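# Set the toppled nest block upright on the laser marker's table

## Task

Get the nest block, which lies on its side, standing upright on the worktable belonging to the laser marker.

## Robot and tools

Robot: two arms, left_arm and right_arm, with a two-finger gripper on each. Calibrated base places in the scene frame: left_arm at (-0.006, +0.242, +0.018) m with quat_wxyz (+1.000, 0, 0, -0.011); right_arm at (+0.016, -0.287, +0.029) m with quat_wxyz (+1.000, 0, 0, +0.022). Up is +z in both base frames.

Frames: the scene frame has its origin at table-top height, halfway between the nominal bases. +z is up, +x reaches out over the table, and left_arm sits on the +y side. Arm names do not match image sides. Each arm reports its hand pose (end_effector_position in metres, end_effector_quat_wxyz) and takes its offsets in that arm's own base frame. Fixed cameras and the table use the scene frame. The fingers point along the gripper's +z axis and open along its y axis. end_effector_position is the pinch point between the pads, about 1 cm behind the fingertips. Reported poses can be a few centimetres off, more at long reach, and friction or weight can leave a gripper a centimetre or more from its command with no contact involved.

Row layout, shared by all motion tools: a single list of 14 numbers, each in [-1, 1]. The first 7 are left_arm's dx, dy, dz, rx, ry, rz, opening, and the next 7 are right_arm's in the same order. Always send all 14, even when one arm stays still. dx..rz are offsets, not poses. They count from that arm's Hand target as it was when the action or move began, along that arm's base axes, and rotation turns about the Hand target's position. Scale: 1.0 equals 0.6 m or 180 degrees. rx, ry, rz form one rotation vector. Opening is absolute: +1 is fully open (0.094 m), -1 is closed. Sending 0 is itself a command, so to leave a gripper alone, resend its current value (shown under Tool commands).

execute_actions(actions, cameras): actions is a list of actions. Each action is a list of at most 15 rows, and each row lasts one 1/30 s step. If an action has fewer than 15 rows, its last row is held for the remaining steps. Every row in an action is measured from the start pose of that action, and each new action starts from the current Hand target, so repeating an offset moves the arm further. An empty list returns the full state and images. cameras chooses images: omitted, null or ["all"] gives all, [] gives none, and an unknown name makes the call invalid.

move(target, speed, blend, opening_speed, blocking, cameras): moves each gripper in a straight line toward target. target is one 14-number row or a list of up to 15 rows. Every row is an offset from the same starting Hand targets, not chained from one row to the next. speed is in m/s, from 0.002 to 0.5, default 0.25, with turning capped at twice that in rad/s; give one value or one per target. blend, in metres, rounds corners between listed targets (0 stops at each). opening_speed is per second on the -1..+1 scale, minimum 0.2; use a low value for gentle closing. blocking=false returns after about 0.5 s while the move carries on. Moves do not steer around obstacles or the other arm, and all targets together get at most 10 s. A result line 'move:' reports the outcome (done, off_target, moving, held, fault) and any limits (paced = pose clipped, held = steps withheld). Neither done nor off_target tells you about contact.

wait(seconds 0-10, cameras) lets time pass while the last commands are held. stop(cameras) brakes a running move and needs room to do so. zoom_image(camera, region [x0,y0,x1,y1], at most 504x504 px) enlarges part of the latest image from cam_head_left or cam_head_right (both 672x504). read_manual(section) returns licence text only. finished_scene(scene 1-3) ends the scene and cannot be undone.

Controller: on each step, the command is clipped to within 100 mm and 20 degrees of the measured pose. 'Hand target' in the result is the last command after clipping, and the next offsets start from it. A gripper may stop short of it; another action, even one of all zeros, asks for it again. If it is still short, send the remaining gap as an offset. To stop a push, command the target back past the gripper. Sending six zero pose numbers re-asserts an arm's Hand target.

Gripper readings: grip_measured uses the opening scale and reads up to about 1.6 mm wide when empty. On a hard part it reads up to about 3 mm (0.064) narrower than the part. Full force begins roughly 0.05 below the reading at first touch. grip_effort_nm is motor effort (negative means closing) and is not a pad force. To release, command well above grip_measured. Joint torques are the drive's output and include gravity; joints 3 and 4 wrap at ±28 N m.

Results hide velocities that are only noise, temperatures until a 5 °C change, and some repeated details. 'within noise' means a joint list shows no real motion.

Avoid: dropping the block or letting it go while it moves, fast impacts, hard presses, and grippers or arms colliding (which can end the scene). Do not push the block or anything else off the table; that fails the task. Route paths around an arm's own base, since passing near it can flip the shoulder. Holding loads, reaching far or pushing toward unreachable poses heats motors: MOTOR HOT appears at 85 °C, and at 100 °C the arm goes limp for 30-60 s. Expect occasional disturbances that tug a held part or nudge loose objects. The block must stay upright without the robot touching it before you call finished_scene. Time spent thinking also advances the simulation.

Each tool is called after ">>>" as name(argument=value, ...), one argument or row to a line, values as JSON.

## Session

>>> execute_actions(
  actions=[],
)

Scene clock: 0.00 s.
left_arm: end_effector_position=(+0.8435, +0.2608, +0.3512) grip_measured=+1.000 grip_effort_nm=n/a end_effector_quat_wxyz=(+0.482, -0.128, +0.866, -0.031) | right_arm: end_effector_position=(+0.3796, -0.1006, +0.3225) grip_measured=+1.000 grip_effort_nm=n/a end_effector_quat_wxyz=(+0.115, +0.492, +0.844, -0.182)
Joint positions: left_arm=[0.343 2.243 2.505 -0.841 0.219 -0.07 0.094] | right_arm=[-0.074 1.322 1.422 -1.62 0.43 0.971 0.094]
Joint velocities: within noise
Joint torques (N m): no reading
Heat: left arm: hottest waist 26 °C; right arm: hottest waist 24 °C.
Hand target: left_arm +0.8431, +0.2607, +0.3769; +0.501, -0.124, +0.856, -0.027 | right_arm +0.3848, -0.1009, +0.3295; +0.123, +0.494, +0.842, -0.178
Tool commands: left_gripper/opening=+1.0 right_gripper/opening=+1.0

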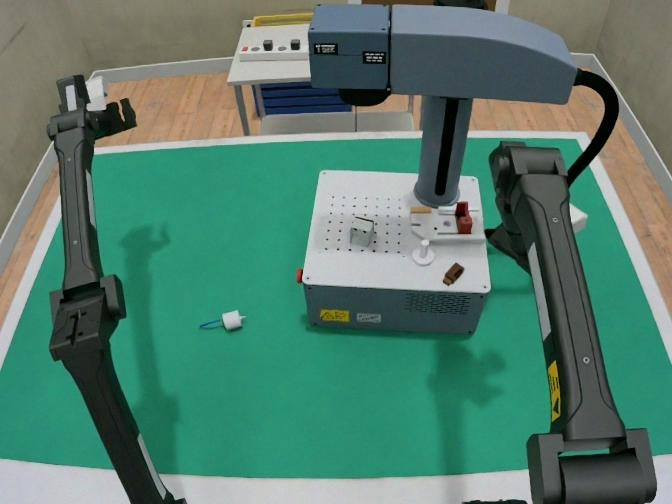

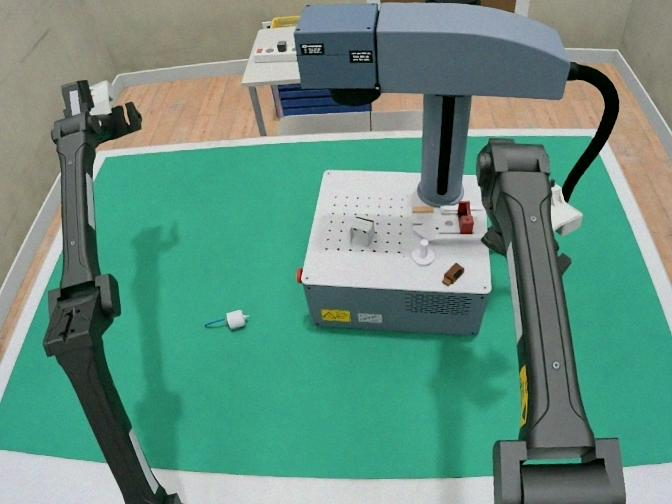

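>>> zoom_image(
  camera="cam_head_left",
  region=[300, 170, 500, 320],
)

>>> zoom_image(
  camera="cam_head_left",
  region=[400, 190, 490, 290],
)

>>> zoom_image(
  camera="cam_head_left",
  region=[330, 200, 390, 260],
)

Scaled by 2.520 from the camera's 672x504 image, which has a finer 960x720 frame.

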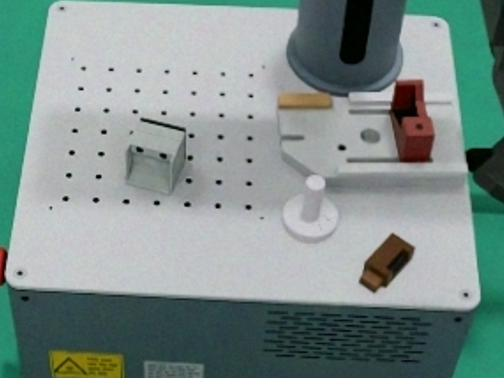

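Scaled by 5.040 from the camera's 672x504 image, which has a finer 960x720 frame.

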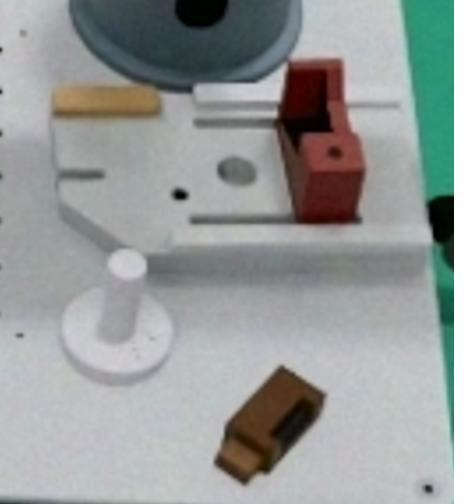

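Scaled by 8.400 from the camera's 672x504 image, which has a finer 960x720 frame.

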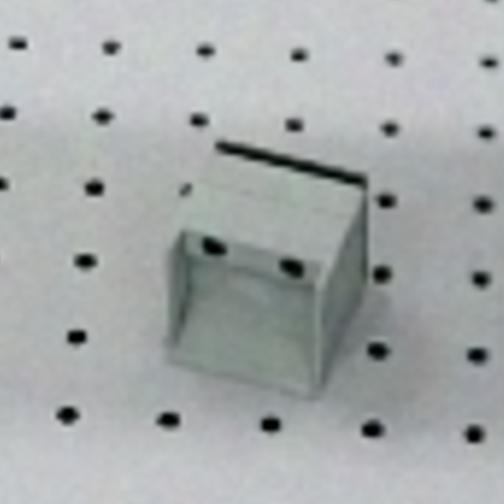

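>>> zoom_image(
  camera="cam_head_right",
  region=[430, 250, 480, 290],
)

>>> zoom_image(
  camera="cam_head_right",
  region=[340, 205, 390, 255],
)

>>> zoom_image(
  camera="cam_head_left",
  region=[430, 250, 480, 290],
)

>>> zoom_image(
  camera="cam_head_right",
  region=[440, 190, 490, 240],
)

>>> zoom_image(
  camera="cam_head_left",
  region=[190, 290, 260, 340],
)

Scaled by 10.080 from the camera's 672x504 image, which has a finer 960x720 frame.

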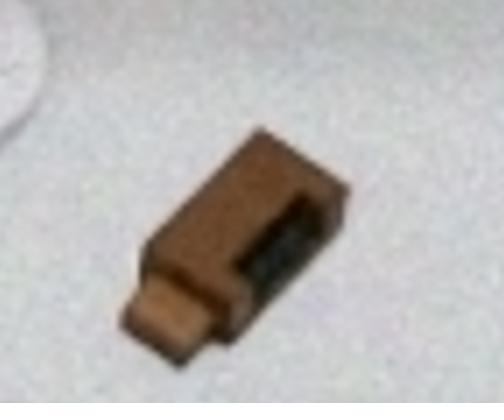

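Scaled by 10.080 from the camera's 672x504 image, which has a finer 960x720 frame.

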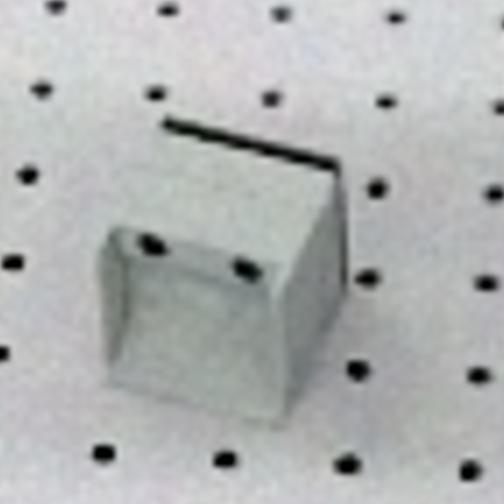

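Scaled by 10.080 from the camera's 672x504 image, which has a finer 960x720 frame.

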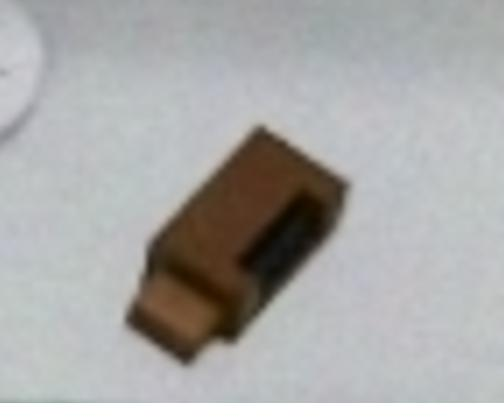

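Scaled by 10.080 from the camera's 672x504 image, which has a finer 960x720 frame.

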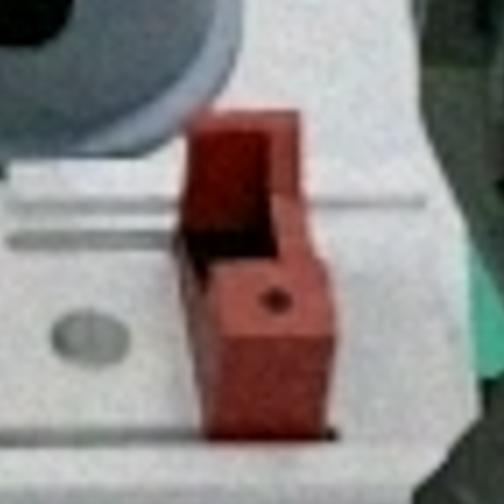

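Scaled by 7.200 from the camera's 672x504 image, which has a finer 960x720 frame.

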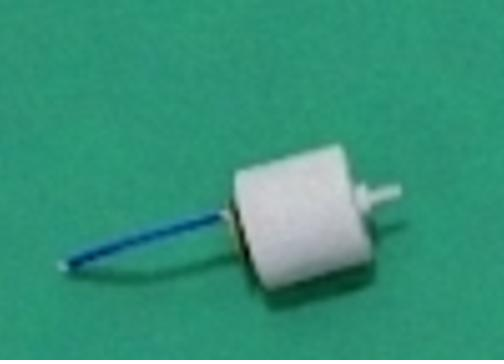

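>>> move(
  target=[-0.667,-0.333,0,0,0,0,1,0,-0.1,0.05,0,0,0,1],
)

Scene clock: 6.80 s.
left_arm: end_effector_position=(+0.4445, +0.0677, +0.3827) grip_measured=+1.000 grip_effort_nm=0.051 end_effector_quat_wxyz=(+0.507, -0.125, +0.853, -0.022) | right_arm: end_effector_position=(+0.3747, -0.1538, +0.3431) grip_measured=+1.000 grip_effort_nm=-0.022 end_effector_quat_wxyz=(+0.110, +0.491, +0.845, -0.183)
Joint positions: left_arm=[0.177 0.941 1.008 -0.575 0.066 -0.152 0.094] | right_arm=[-0.215 1.33 1.483 -1.62 0.419 0.815 0.094]
Joint torques (N m): left_arm=[-0.73 -6.53 9.07 1.68 -0.17 -0.05] | right_arm=[-0.5 -7.71 15.69 0.27 0.03 -0.16]
Hand target: left_arm +0.4429, +0.0610, +0.3770; +0.501, -0.124, +0.856, -0.027 | right_arm +0.3848, -0.1609, +0.3594; +0.123, +0.494, +0.842, -0.178
Off the commanded pose: left_arm 0.009 m, 1 deg | right_arm 0.021 m, 2 deg.
move: off_target (right_arm)

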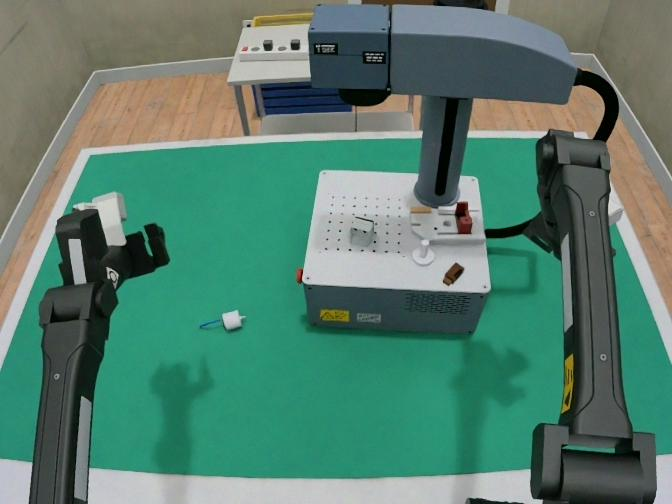

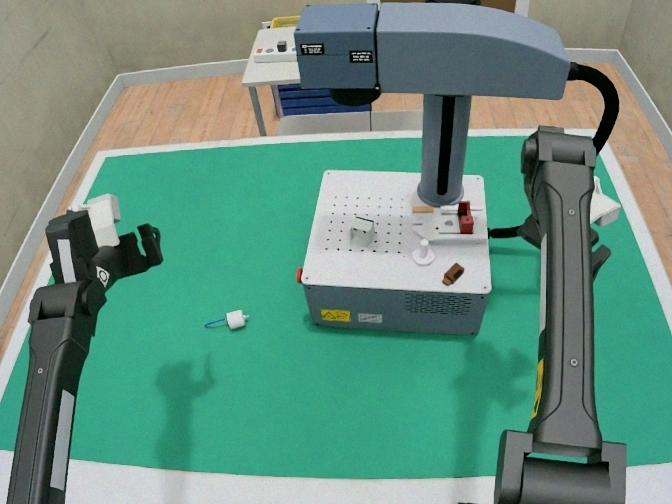

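>>> move(
  target=[0,-0.4,0,0,0,0,-1,0,0,0,0,0,0,1],
)

>>> zoom_image(
  camera="cam_head_left",
  region=[200, 120, 500, 345],
)

Scene clock: 9.17 s.
left_arm: end_effector_position=(+0.4341, -0.1682, +0.3396) grip_measured=-0.996 grip_effort_nm=-0.154 end_effector_quat_wxyz=(+0.481, -0.116, +0.869, -0.007) | right_arm: end_effector_position=(+0.3747, -0.1538, +0.3433) grip_measured=+1.000 grip_effort_nm=-0.027 end_effector_quat_wxyz=(+0.110, +0.490, +0.845, -0.183)
Joint positions: left_arm=[-0.567 1.087 1.039 -0.641 -0.563 -0.562 0] | right_arm=[-0.215 1.33 1.483 -1.62 0.419 0.815 0.094]
Joint torques (N m): left_arm=[-0.44 -7.71 14.95 1.42 -0.43 -0.05] | right_arm=[-0.15 -7.53 15.65 0.09 0.11 -0.1]
Hand target: left_arm +0.4428, -0.1791, +0.3769; +0.501, -0.124, +0.856, -0.027 | right_arm +0.3847, -0.1609, +0.3595; +0.123, +0.494, +0.842, -0.178
Off the commanded pose: left_arm 0.040 m, 4 deg | right_arm 0.020 m, 2 deg.
move: off_target (left_arm, right_arm)

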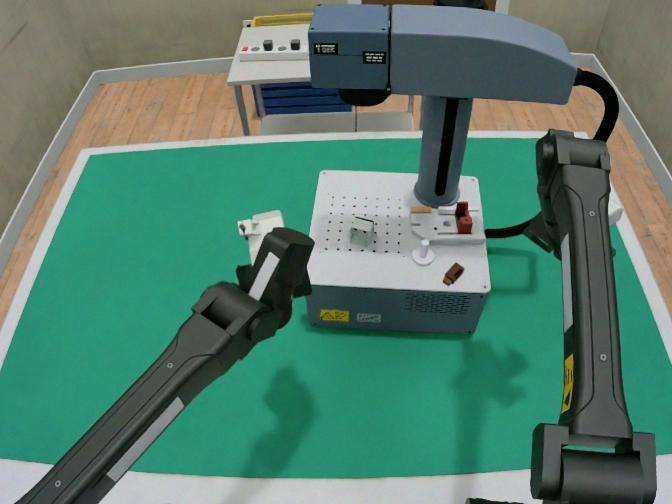

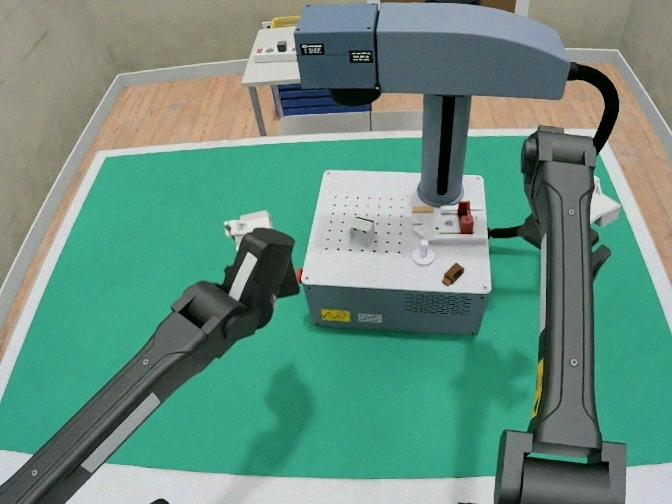

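Scaled by 1.680 from the camera's 672x504 image, which has a finer 960x720 frame.

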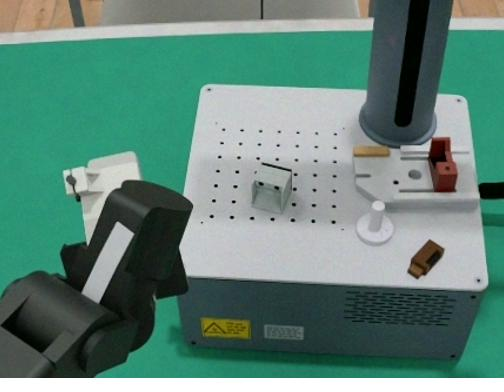

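>>> move(
  target=[-0.042,-0.118,-0.13,0.047,-0.0796,-0.1786,1,0,0,0,0,0,0,1],
)

>>> zoom_image(
  camera="cam_head_left",
  region=[250, 120, 450, 270],
)

Scene clock: 17.37 s.
left_arm: end_effector_position=(+0.4201, -0.2450, +0.3031) grip_measured=+0.998 grip_effort_nm=0.149 end_effector_quat_wxyz=(+0.582, +0.150, +0.791, -0.115) | right_arm: end_effector_position=(+0.3747, -0.1538, +0.3432) grip_measured=+1.000 grip_effort_nm=-0.027 end_effector_quat_wxyz=(+0.110, +0.490, +0.845, -0.183)
Joint positions: left_arm=[-0.599 1.044 0.737 -0.002 -0.206 -0.073 0.094] | right_arm=[-0.215 1.33 1.483 -1.62 0.419 0.814 0.094]
Joint torques (N m): left_arm=[-0.26 -6.83 8.65 3 -0.05 0.14] | right_arm=[0.38 -8.06 15.68 0.12 0.14 -0.12]
Heat: left arm: hottest elbow 30 °C; right arm: hottest elbow 30 °C.
Hand target: left_arm +0.4177, -0.2499, +0.2989; +0.583, +0.158, +0.788, -0.117 | right_arm +0.3847, -0.1609, +0.3595; +0.123, +0.494, +0.842, -0.178
Off the commanded pose: left_arm 0.007 m, 1 deg | right_arm 0.020 m, 2 deg.
move: off_target (right_arm)

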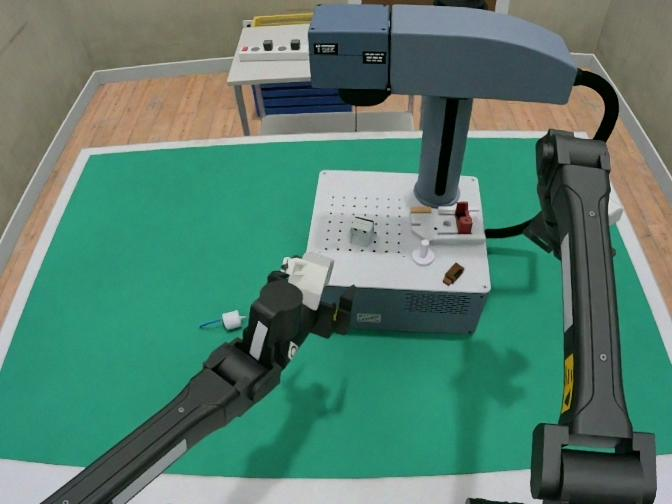

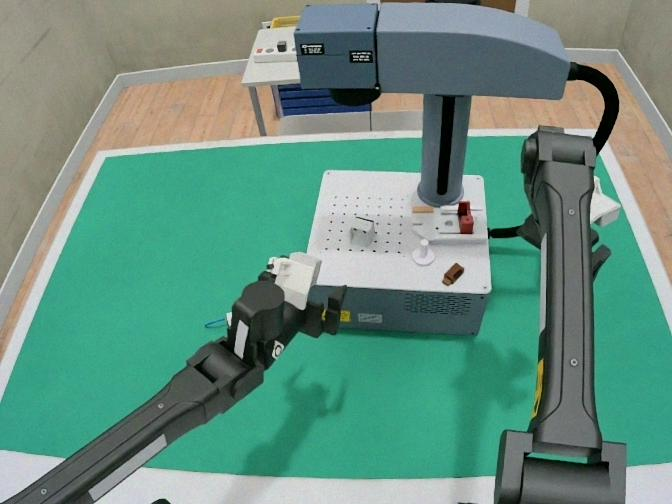

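Scaled by 2.520 from the camera's 672x504 image, which has a finer 960x720 frame.

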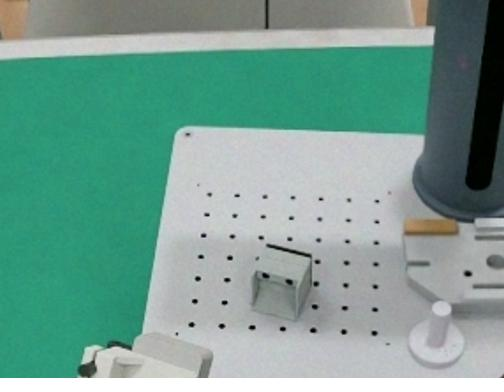

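>>> zoom_image(
  camera="cam_head_left",
  region=[270, 220, 390, 340],
)

>>> zoom_image(
  camera="cam_head_right",
  region=[270, 220, 390, 340],
)

>>> move(
  target=[0.15,0,0,0,0,0,1,0,0,0,0,0,0,1],
)

>>> zoom_image(
  camera="cam_head_left",
  region=[270, 180, 390, 300],
)

>>> zoom_image(
  camera="cam_head_right",
  region=[270, 180, 390, 300],
)

Scaled by 4.200 from the camera's 672x504 image, which has a finer 960x720 frame.

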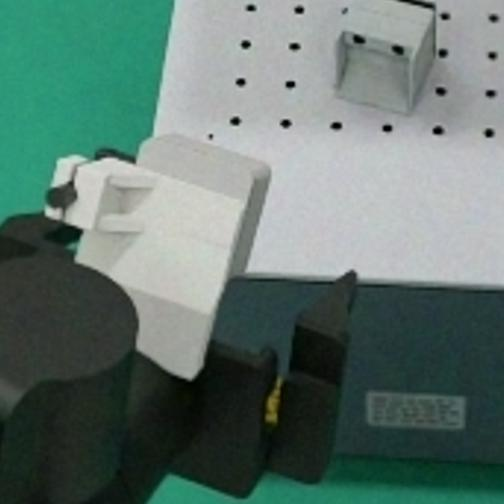

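Scaled by 4.200 from the camera's 672x504 image, which has a finer 960x720 frame.

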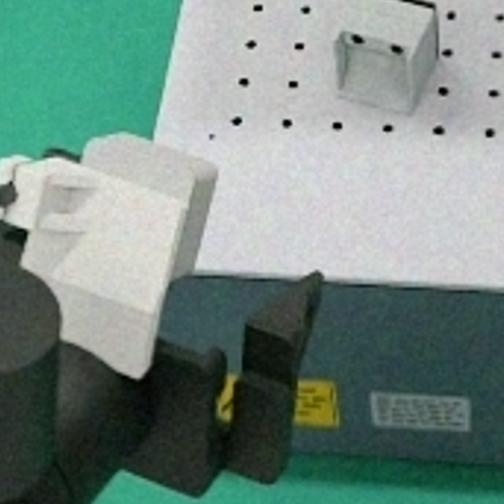

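Scene clock: 23.37 s.
left_arm: end_effector_position=(+0.4860, -0.2442, +0.2587) grip_measured=+0.998 grip_effort_nm=0.164 end_effector_quat_wxyz=(+0.551, +0.165, +0.810, -0.112) | right_arm: end_effector_position=(+0.3747, -0.1538, +0.3432) grip_measured=+1.000 grip_effort_nm=-0.022 end_effector_quat_wxyz=(+0.110, +0.490, +0.845, -0.183)
Joint positions: left_arm=[-0.492 1.258 0.819 0.06 -0.085 -0.033 0.094] | right_arm=[-0.215 1.33 1.483 -1.62 0.419 0.814 0.094]
Joint torques (N m): left_arm=[1.44 -9.41 14.12 2.89 -0.04 0.13] | right_arm=[-0.73 -7.41 15.86 0.14 0.08 -0.09]
Hand target: left_arm +0.5077, -0.2498, +0.2987; +0.583, +0.158, +0.789, -0.117 | right_arm +0.3847, -0.1609, +0.3595; +0.123, +0.494, +0.842, -0.178
Off the commanded pose: left_arm 0.046 m, 5 deg | right_arm 0.020 m, 2 deg.
move: off_target (left_arm, right_arm)

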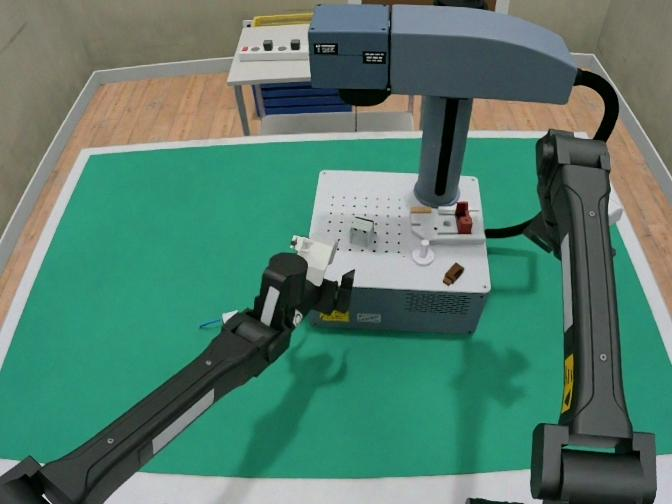

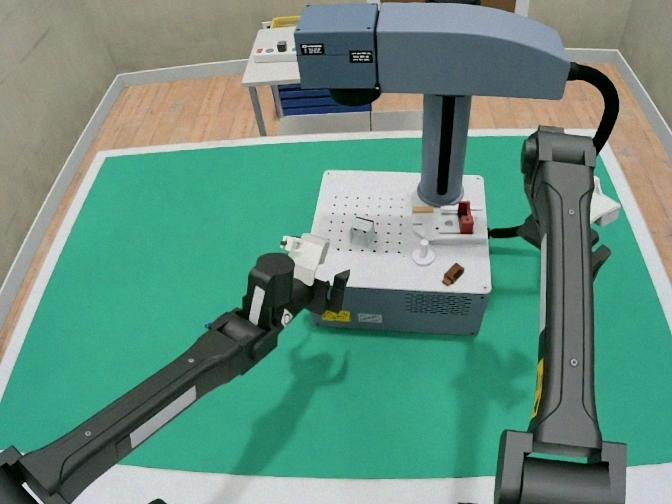

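Scaled by 4.200 from the camera's 672x504 image, which has a finer 960x720 frame.

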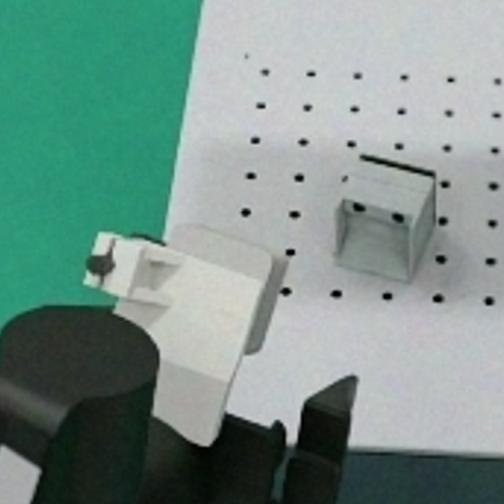

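Scaled by 4.200 from the camera's 672x504 image, which has a finer 960x720 frame.

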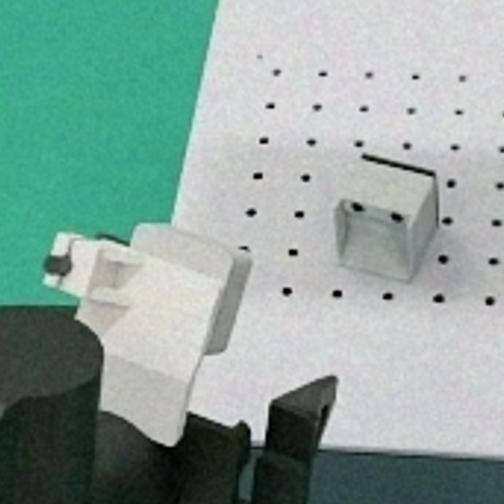

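>>> move(
  target=[0.105,0.075,0.04,0,0,0,1,0,0,0,0,0,0,1],
  cameras=[],
)

>>> move(
  target=[0,0,0,0,0,0,1,0,0,0,0,0,0,1],
)

>>> zoom_image(
  camera="cam_head_left",
  region=[270, 180, 390, 300],
)

Scene clock: 27.03 s.
left_arm: end_effector_position=(+0.5516, -0.2022, +0.2856) grip_measured=+0.998 grip_effort_nm=0.154 end_effector_quat_wxyz=(+0.559, +0.159, +0.805, -0.117) | right_arm: end_effector_position=(+0.3747, -0.1538, +0.3432) grip_measured=+1.000 grip_effort_nm=-0.022 end_effector_quat_wxyz=(+0.110, +0.490, +0.845, -0.183)
Joint positions: left_arm=[-0.331 1.345 0.96 0.029 0.066 0.013 0.094] | right_arm=[-0.215 1.33 1.483 -1.62 0.419 0.814 0.094]
Joint torques (N m): left_arm=[1.26 -11.11 14.61 1.73 -0.01 0.11] | right_arm=[0.44 -8.47 16.03 0.05 0.03 -0.1]
Heat: left arm: hottest elbow 32 °C; right arm: hottest elbow 35 °C.
Hand target: left_arm +0.5706, -0.2048, +0.3229; +0.583, +0.158, +0.788, -0.117 | right_arm +0.3847, -0.1609, +0.3595; +0.123, +0.494, +0.842, -0.178
Off the commanded pose: left_arm 0.042 m, 3 deg | right_arm 0.020 m, 2 deg.
move: off_target (left_arm, right_arm)

Scene clock: 27.73 s.
left_arm: end_effector_position=(+0.5516, -0.2022, +0.2856) grip_measured=+0.998 grip_effort_nm=0.154 end_effector_quat_wxyz=(+0.559, +0.159, +0.805, -0.117) | right_arm: end_effector_position=(+0.3747, -0.1538, +0.3432) grip_measured=+1.000 grip_effort_nm=-0.027 end_effector_quat_wxyz=(+0.110, +0.490, +0.845, -0.183)
Joint positions: left_arm=[-0.331 1.345 0.96 0.029 0.066 0.013 0.094] | right_arm=[-0.215 1.33 1.483 -1.62 0.419 0.814 0.094]
Joint torques (N m): left_arm=[1.2 -11.11 14.61 1.73 0 0.12] | right_arm=[-0.79 -8.47 15.8 0.21 0.12 -0.11]
Hand target: left_arm +0.5706, -0.2048, +0.3229; +0.583, +0.158, +0.788, -0.117 | right_arm +0.3847, -0.1609, +0.3595; +0.123, +0.494, +0.842, -0.178
Off the commanded pose: left_arm 0.042 m, 3 deg | right_arm 0.020 m, 2 deg.
move: off_target (left_arm, right_arm)

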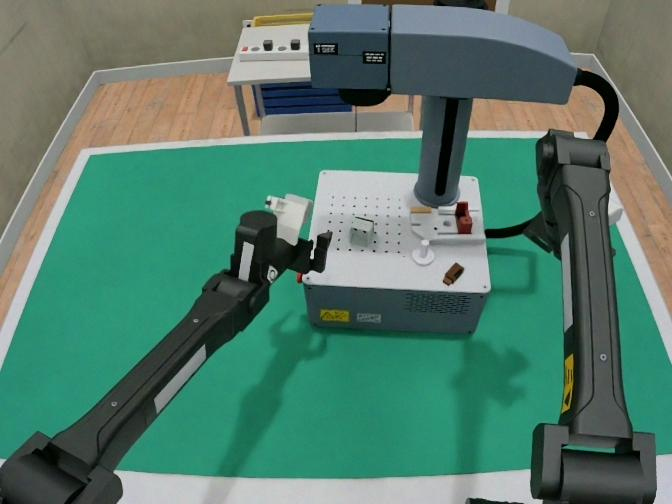

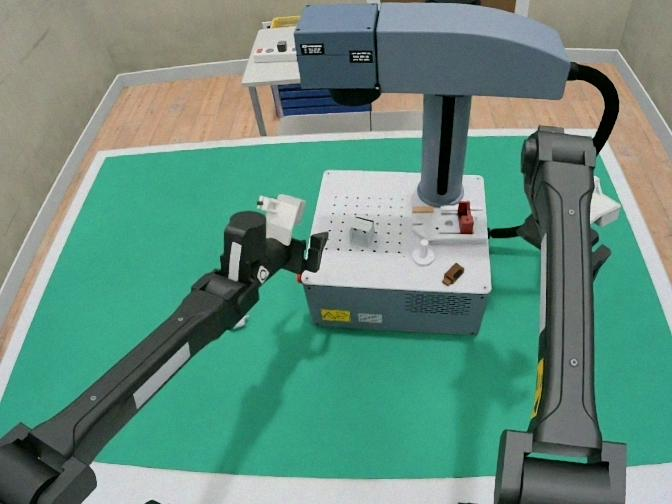

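Scaled by 4.200 from the camera's 672x504 image, which has a finer 960x720 frame.

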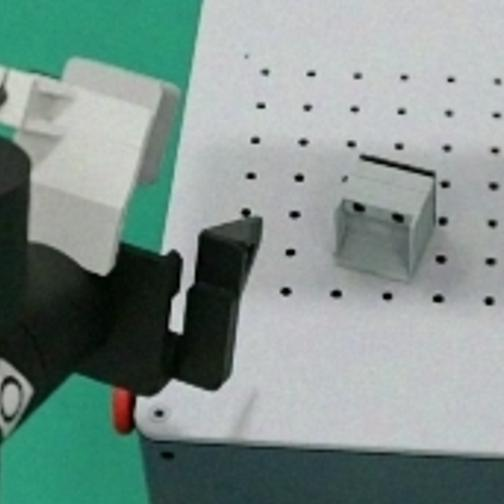

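>>> move(
  target=[-0.051,-0.113,-0.11,-0.009,-0.0203,-0.011,1,0,0,0,0,0,0,1],
)

>>> zoom_image(
  camera="cam_head_left",
  region=[290, 180, 410, 300],
)

Scene clock: 31.90 s.
left_arm: end_effector_position=(+0.5414, -0.2693, +0.2537) grip_measured=+0.998 grip_effort_nm=0.159 end_effector_quat_wxyz=(+0.602, +0.170, +0.770, -0.128) | right_arm: end_effector_position=(+0.3747, -0.1538, +0.3432) grip_measured=+1.000 grip_effort_nm=-0.022 end_effector_quat_wxyz=(+0.110, +0.490, +0.845, -0.183)
Joint positions: left_arm=[-0.474 1.444 0.89 0.309 -0.045 -0.003 0.094] | right_arm=[-0.215 1.33 1.483 -1.62 0.419 0.814 0.094]
Joint torques (N m): left_arm=[0.03 -12.51 8.39 3 -0.21 -0.06] | right_arm=[0.21 -7.65 15.66 0.25 0.13 -0.11]
Hand target: left_arm +0.5400, -0.2726, +0.2569; +0.608, +0.167, +0.765, -0.133 | right_arm +0.3847, -0.1609, +0.3595; +0.123, +0.494, +0.842, -0.178
Off the commanded pose: left_arm 0.005 m, 1 deg | right_arm 0.020 m, 2 deg.
move: off_target (right_arm)

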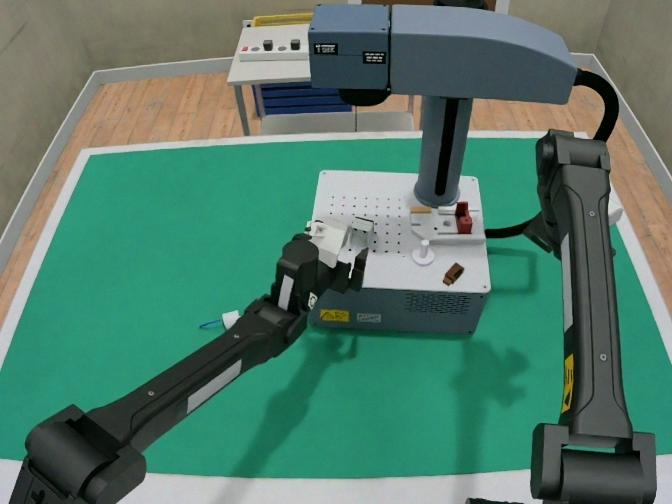

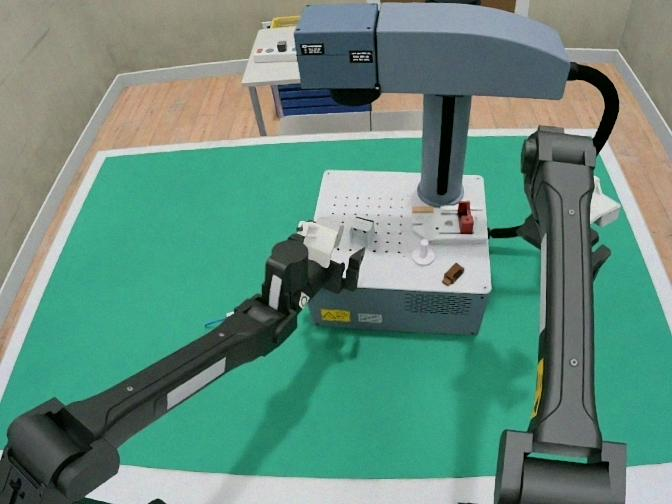

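Scaled by 4.200 from the camera's 672x504 image, which has a finer 960x720 frame.

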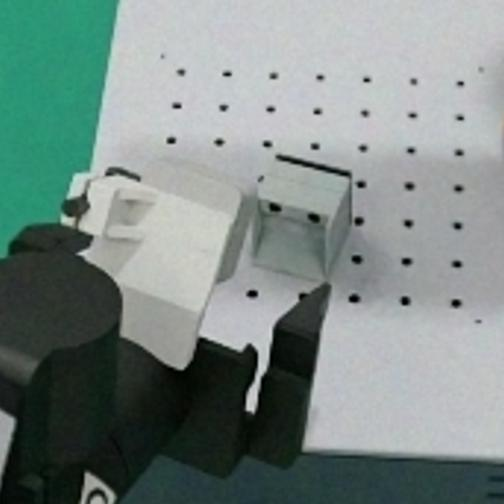

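>>> move(
  target=[0,0,-0.085,0,0,0,1,0,0,0,0,0,0,1],
  speed=0.12,
  cameras=[],
)

>>> move(
  target=[0.06,-0.0279,0,0,0,0,1,0,0,0,0,0,0,1],
  speed=0.12,
)

>>> zoom_image(
  camera="cam_head_left",
  region=[290, 180, 410, 300],
)

Scene clock: 33.93 s.
left_arm: end_effector_position=(+0.5420, -0.2696, +0.2051) grip_measured=+0.998 grip_effort_nm=0.154 end_effector_quat_wxyz=(+0.604, +0.170, +0.768, -0.128) | right_arm: end_effector_position=(+0.3747, -0.1538, +0.3432) grip_measured=+1.000 grip_effort_nm=-0.027 end_effector_quat_wxyz=(+0.110, +0.490, +0.845, -0.183)
Joint positions: left_arm=[-0.474 1.534 0.829 0.464 -0.045 -0.004 0.094] | right_arm=[-0.215 1.33 1.483 -1.62 0.419 0.814 0.094]
Joint torques (N m): left_arm=[-0.03 -12.57 7.54 3.07 -0.2 -0.05] | right_arm=[0.09 -7.82 15.72 0.28 0.08 -0.1]
Hand target: left_arm +0.5401, -0.2727, +0.2060; +0.608, +0.167, +0.765, -0.133 | right_arm +0.3847, -0.1609, +0.3595; +0.123, +0.494, +0.842, -0.178
Off the commanded pose: left_arm 0.004 m, 1 deg | right_arm 0.020 m, 2 deg.
move: off_target (right_arm)

Scene clock: 34.87 s.
left_arm: end_effector_position=(+0.5594, -0.2782, +0.1868) grip_measured=+0.998 grip_effort_nm=0.149 end_effector_quat_wxyz=(+0.595, +0.172, +0.775, -0.124) | right_arm: end_effector_position=(+0.3747, -0.1538, +0.3432) grip_measured=+1.000 grip_effort_nm=-0.017 end_effector_quat_wxyz=(+0.110, +0.490, +0.845, -0.183)
Joint positions: left_arm=[-0.474 1.607 0.875 0.467 -0.047 0 0.094] | right_arm=[-0.215 1.33 1.483 -1.62 0.419 0.814 0.094]
Joint torques (N m): left_arm=[0.32 -12.51 11.97 1.92 -0.03 -0.08] | right_arm=[0.79 -7.77 15.76 0.18 0.08 -0.13]
Hand target: left_arm +0.5761, -0.2894, +0.2059; +0.608, +0.167, +0.765, -0.133 | right_arm +0.3847, -0.1609, +0.3595; +0.123, +0.494, +0.842, -0.178
Off the commanded pose: left_arm 0.028 m, 2 deg | right_arm 0.020 m, 2 deg.
move: off_target (left_arm, right_arm)

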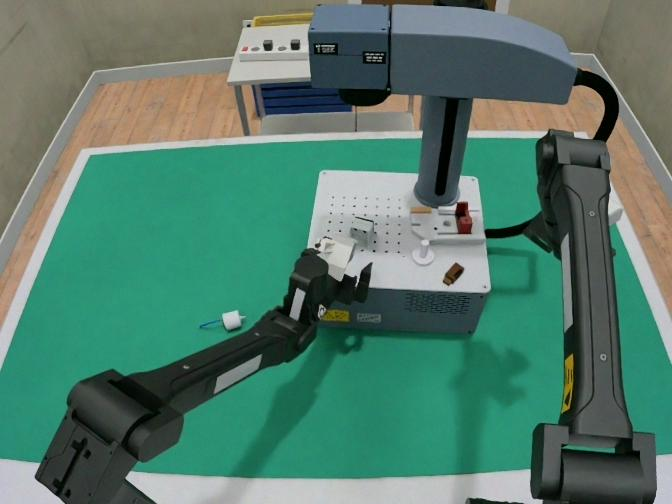

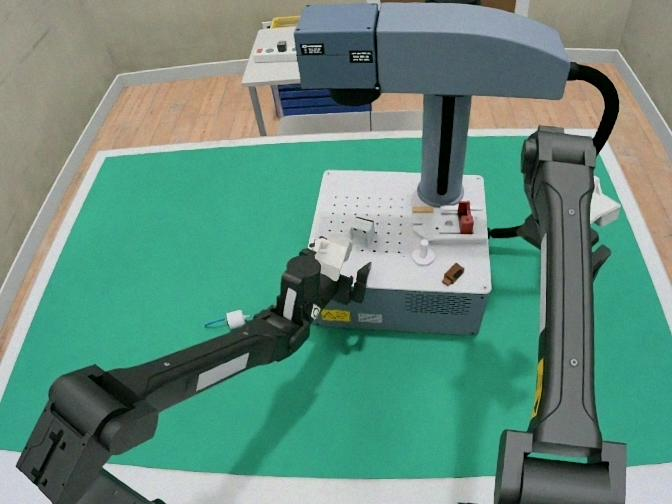

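Scaled by 4.200 from the camera's 672x504 image, which has a finer 960x720 frame.

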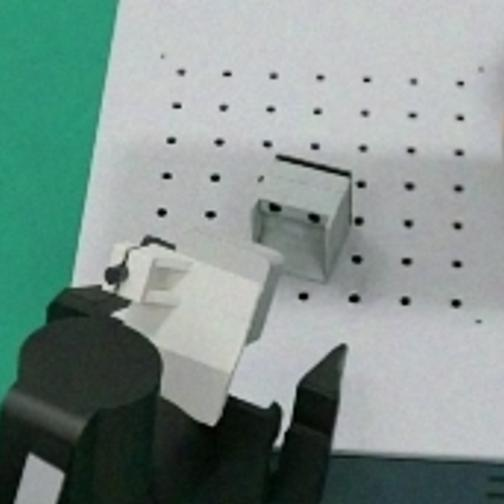

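>>> move(
  target=[0.05,-0.026,0.015,0,0,0,1,0,0,0,0,0,0,1],
  speed=0.12,
)

>>> zoom_image(
  camera="cam_head_left",
  region=[290, 180, 410, 300],
)

Scene clock: 36.53 s.
left_arm: end_effector_position=(+0.5882, -0.2930, +0.1899) grip_measured=+0.998 grip_effort_nm=0.159 end_effector_quat_wxyz=(+0.591, +0.172, +0.778, -0.125) | right_arm: end_effector_position=(+0.3747, -0.1538, +0.3432) grip_measured=+1.000 grip_effort_nm=-0.027 end_effector_quat_wxyz=(+0.110, +0.490, +0.845, -0.183)
Joint positions: left_arm=[-0.474 1.67 0.976 0.422 -0.046 -0.004 0.094] | right_arm=[-0.215 1.33 1.483 -1.62 0.419 0.814 0.094]
Joint torques (N m): left_arm=[0.26 -13.92 12.6 1.77 -0.04 -0.03] | right_arm=[-0.21 -7.59 15.99 0.28 0.11 -0.1]
Hand target: left_arm +0.6060, -0.3050, +0.2147; +0.608, +0.167, +0.765, -0.133 | right_arm +0.3847, -0.1609, +0.3595; +0.123, +0.494, +0.842, -0.178
Off the commanded pose: left_arm 0.033 m, 3 deg | right_arm 0.020 m, 2 deg.
move: off_target (left_arm, right_arm)

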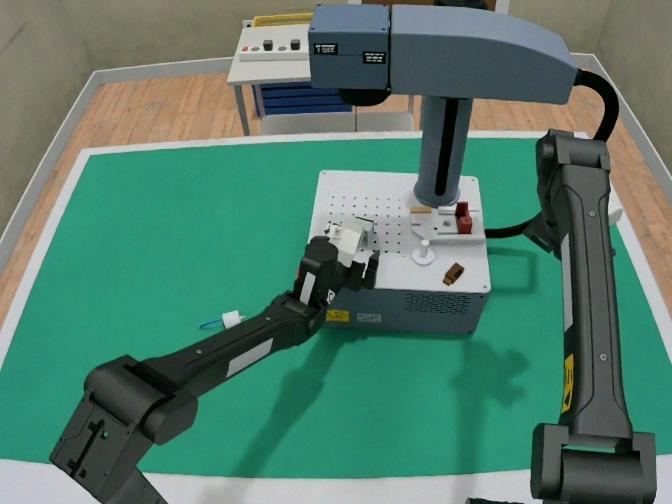

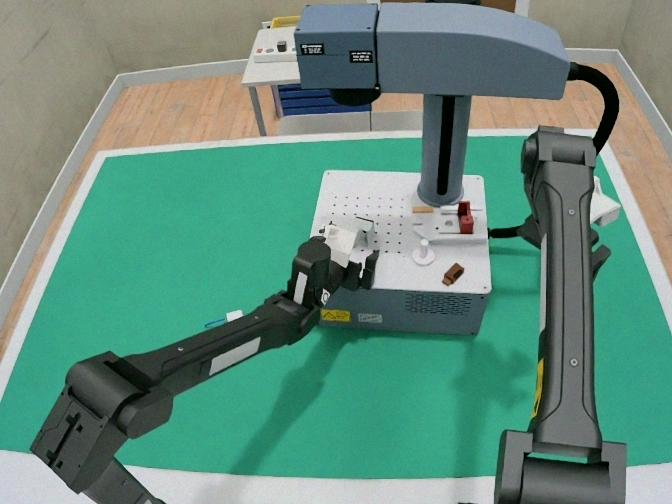

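Scaled by 4.200 from the camera's 672x504 image, which has a finer 960x720 frame.

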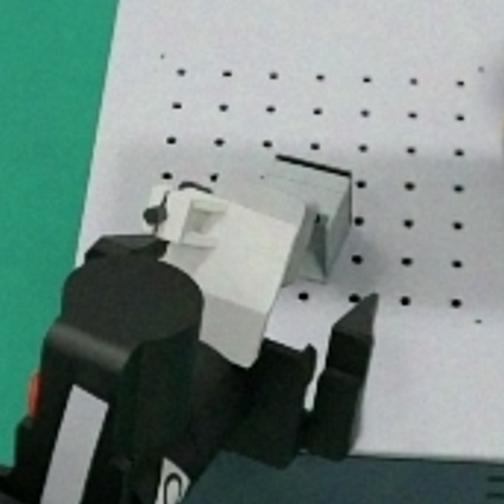

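>>> move(
  target=[0.053,-0.031,0.004,0,0,0,1,0,0,0,0,0,0,1],
  speed=0.12,
)

>>> zoom_image(
  camera="cam_head_left",
  region=[290, 180, 410, 300],
)

>>> zoom_image(
  camera="cam_head_right",
  region=[290, 180, 410, 300],
)

Scene clock: 38.03 s.
left_arm: end_effector_position=(+0.6210, -0.3098, +0.1911) grip_measured=+0.998 grip_effort_nm=0.149 end_effector_quat_wxyz=(+0.591, +0.172, +0.778, -0.125) | right_arm: end_effector_position=(+0.3747, -0.1538, +0.3432) grip_measured=+1.000 grip_effort_nm=-0.022 end_effector_quat_wxyz=(+0.110, +0.490, +0.845, -0.183)
Joint positions: left_arm=[-0.474 1.747 1.089 0.383 -0.046 -0.005 0.094] | right_arm=[-0.215 1.33 1.483 -1.62 0.419 0.814 0.094]
Joint torques (N m): left_arm=[-0.03 -15.44 12.93 1.8 -0.17 -0.04] | right_arm=[-1.38 -8 15.84 0.18 0.07 -0.12]
Hand target: left_arm +0.6378, -0.3236, +0.2171; +0.608, +0.167, +0.765, -0.133 | right_arm +0.3847, -0.1609, +0.3595; +0.123, +0.494, +0.842, -0.178
Off the commanded pose: left_arm 0.034 m, 3 deg | right_arm 0.020 m, 2 deg.
move: off_target (left_arm, right_arm)

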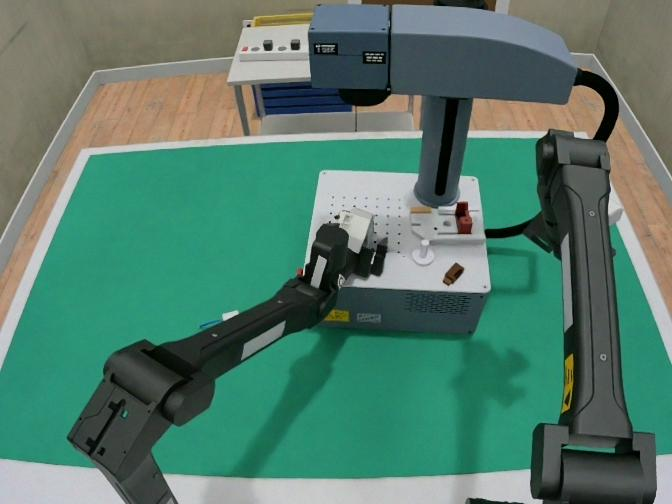

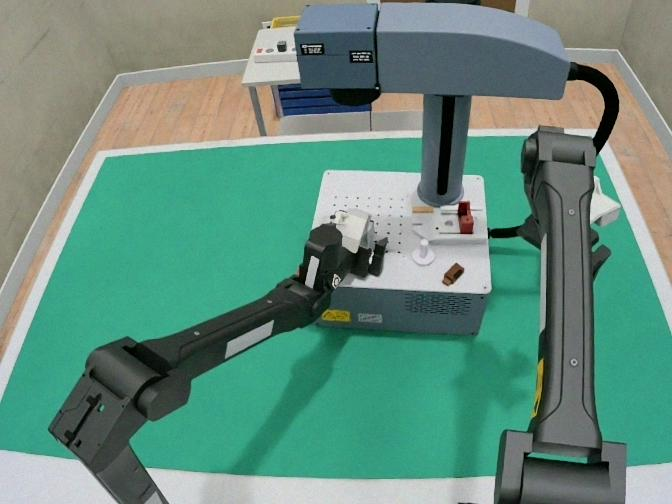

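Scaled by 4.200 from the camera's 672x504 image, which has a finer 960x720 frame.

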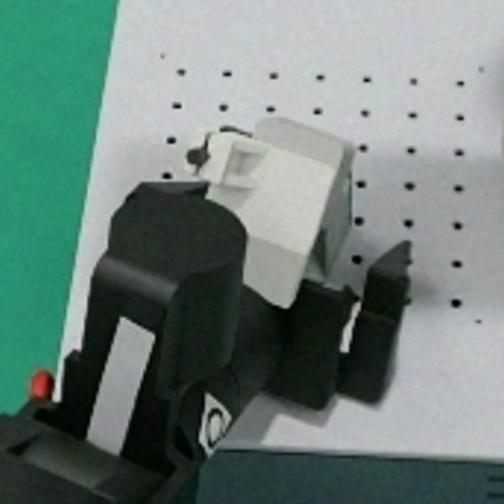

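Scaled by 4.200 from the camera's 672x504 image, which has a finer 960x720 frame.

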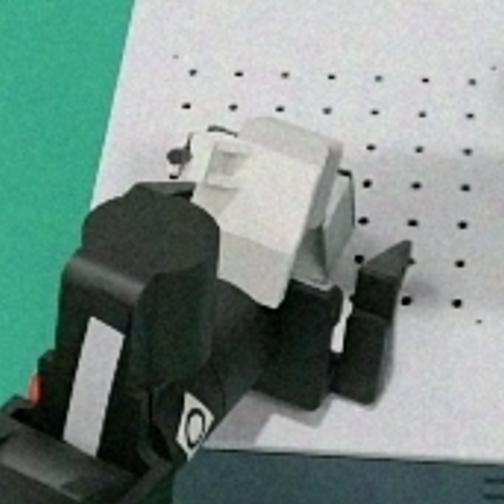

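>>> move(
  target=[0,0,0,0,0,0,-0.3,0,0,0,0,0,0,1],
  opening_speed=0.5,
)

>>> zoom_image(
  camera="cam_head_right",
  region=[290, 180, 410, 300],
)

Scene clock: 41.40 s.
left_arm: end_effector_position=(+0.6212, -0.3097, +0.1910) grip_measured=-0.168 grip_effort_nm=-0.969 end_effector_quat_wxyz=(+0.591, +0.171, +0.779, -0.125) | right_arm: end_effector_position=(+0.3748, -0.1538, +0.3431) grip_measured=+1.000 grip_effort_nm=-0.032 end_effector_quat_wxyz=(+0.110, +0.490, +0.845, -0.183)
Joint positions: left_arm=[-0.474 1.747 1.09 0.383 -0.048 -0.006 0.039] | right_arm=[-0.215 1.33 1.483 -1.62 0.419 0.814 0.094]
Joint torques (N m): left_arm=[0.03 -15.56 12.97 1.76 -0.13 -0.03] | right_arm=[0.5 -7.88 15.77 0.34 0.09 -0.12]
Heat: left arm: hottest elbow 35 °C; right arm: hottest elbow 40 °C.
Hand target: left_arm +0.6379, -0.3235, +0.2173; +0.608, +0.167, +0.765, -0.133 | right_arm +0.3848, -0.1609, +0.3594; +0.123, +0.494, +0.842, -0.178
Off the commanded pose: left_arm 0.034 m, 3 deg | right_arm 0.020 m, 2 deg.
move: off_target (left_arm, right_arm)

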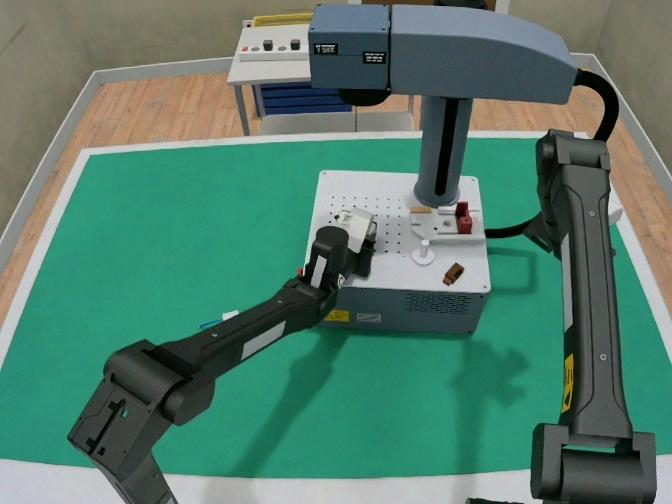

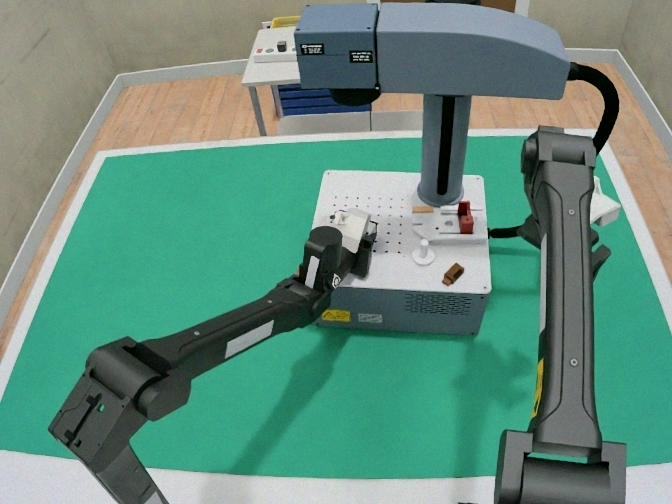

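Scaled by 4.200 from the camera's 672x504 image, which has a finer 960x720 frame.

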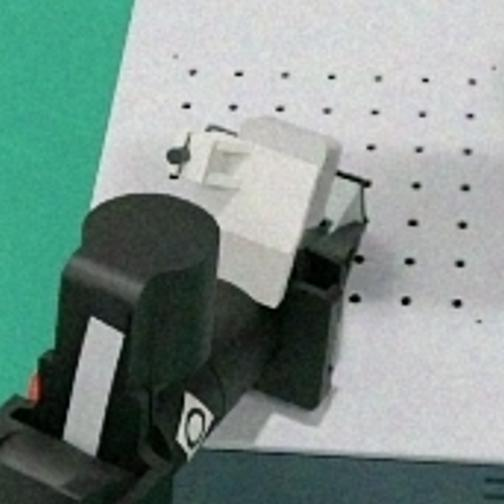

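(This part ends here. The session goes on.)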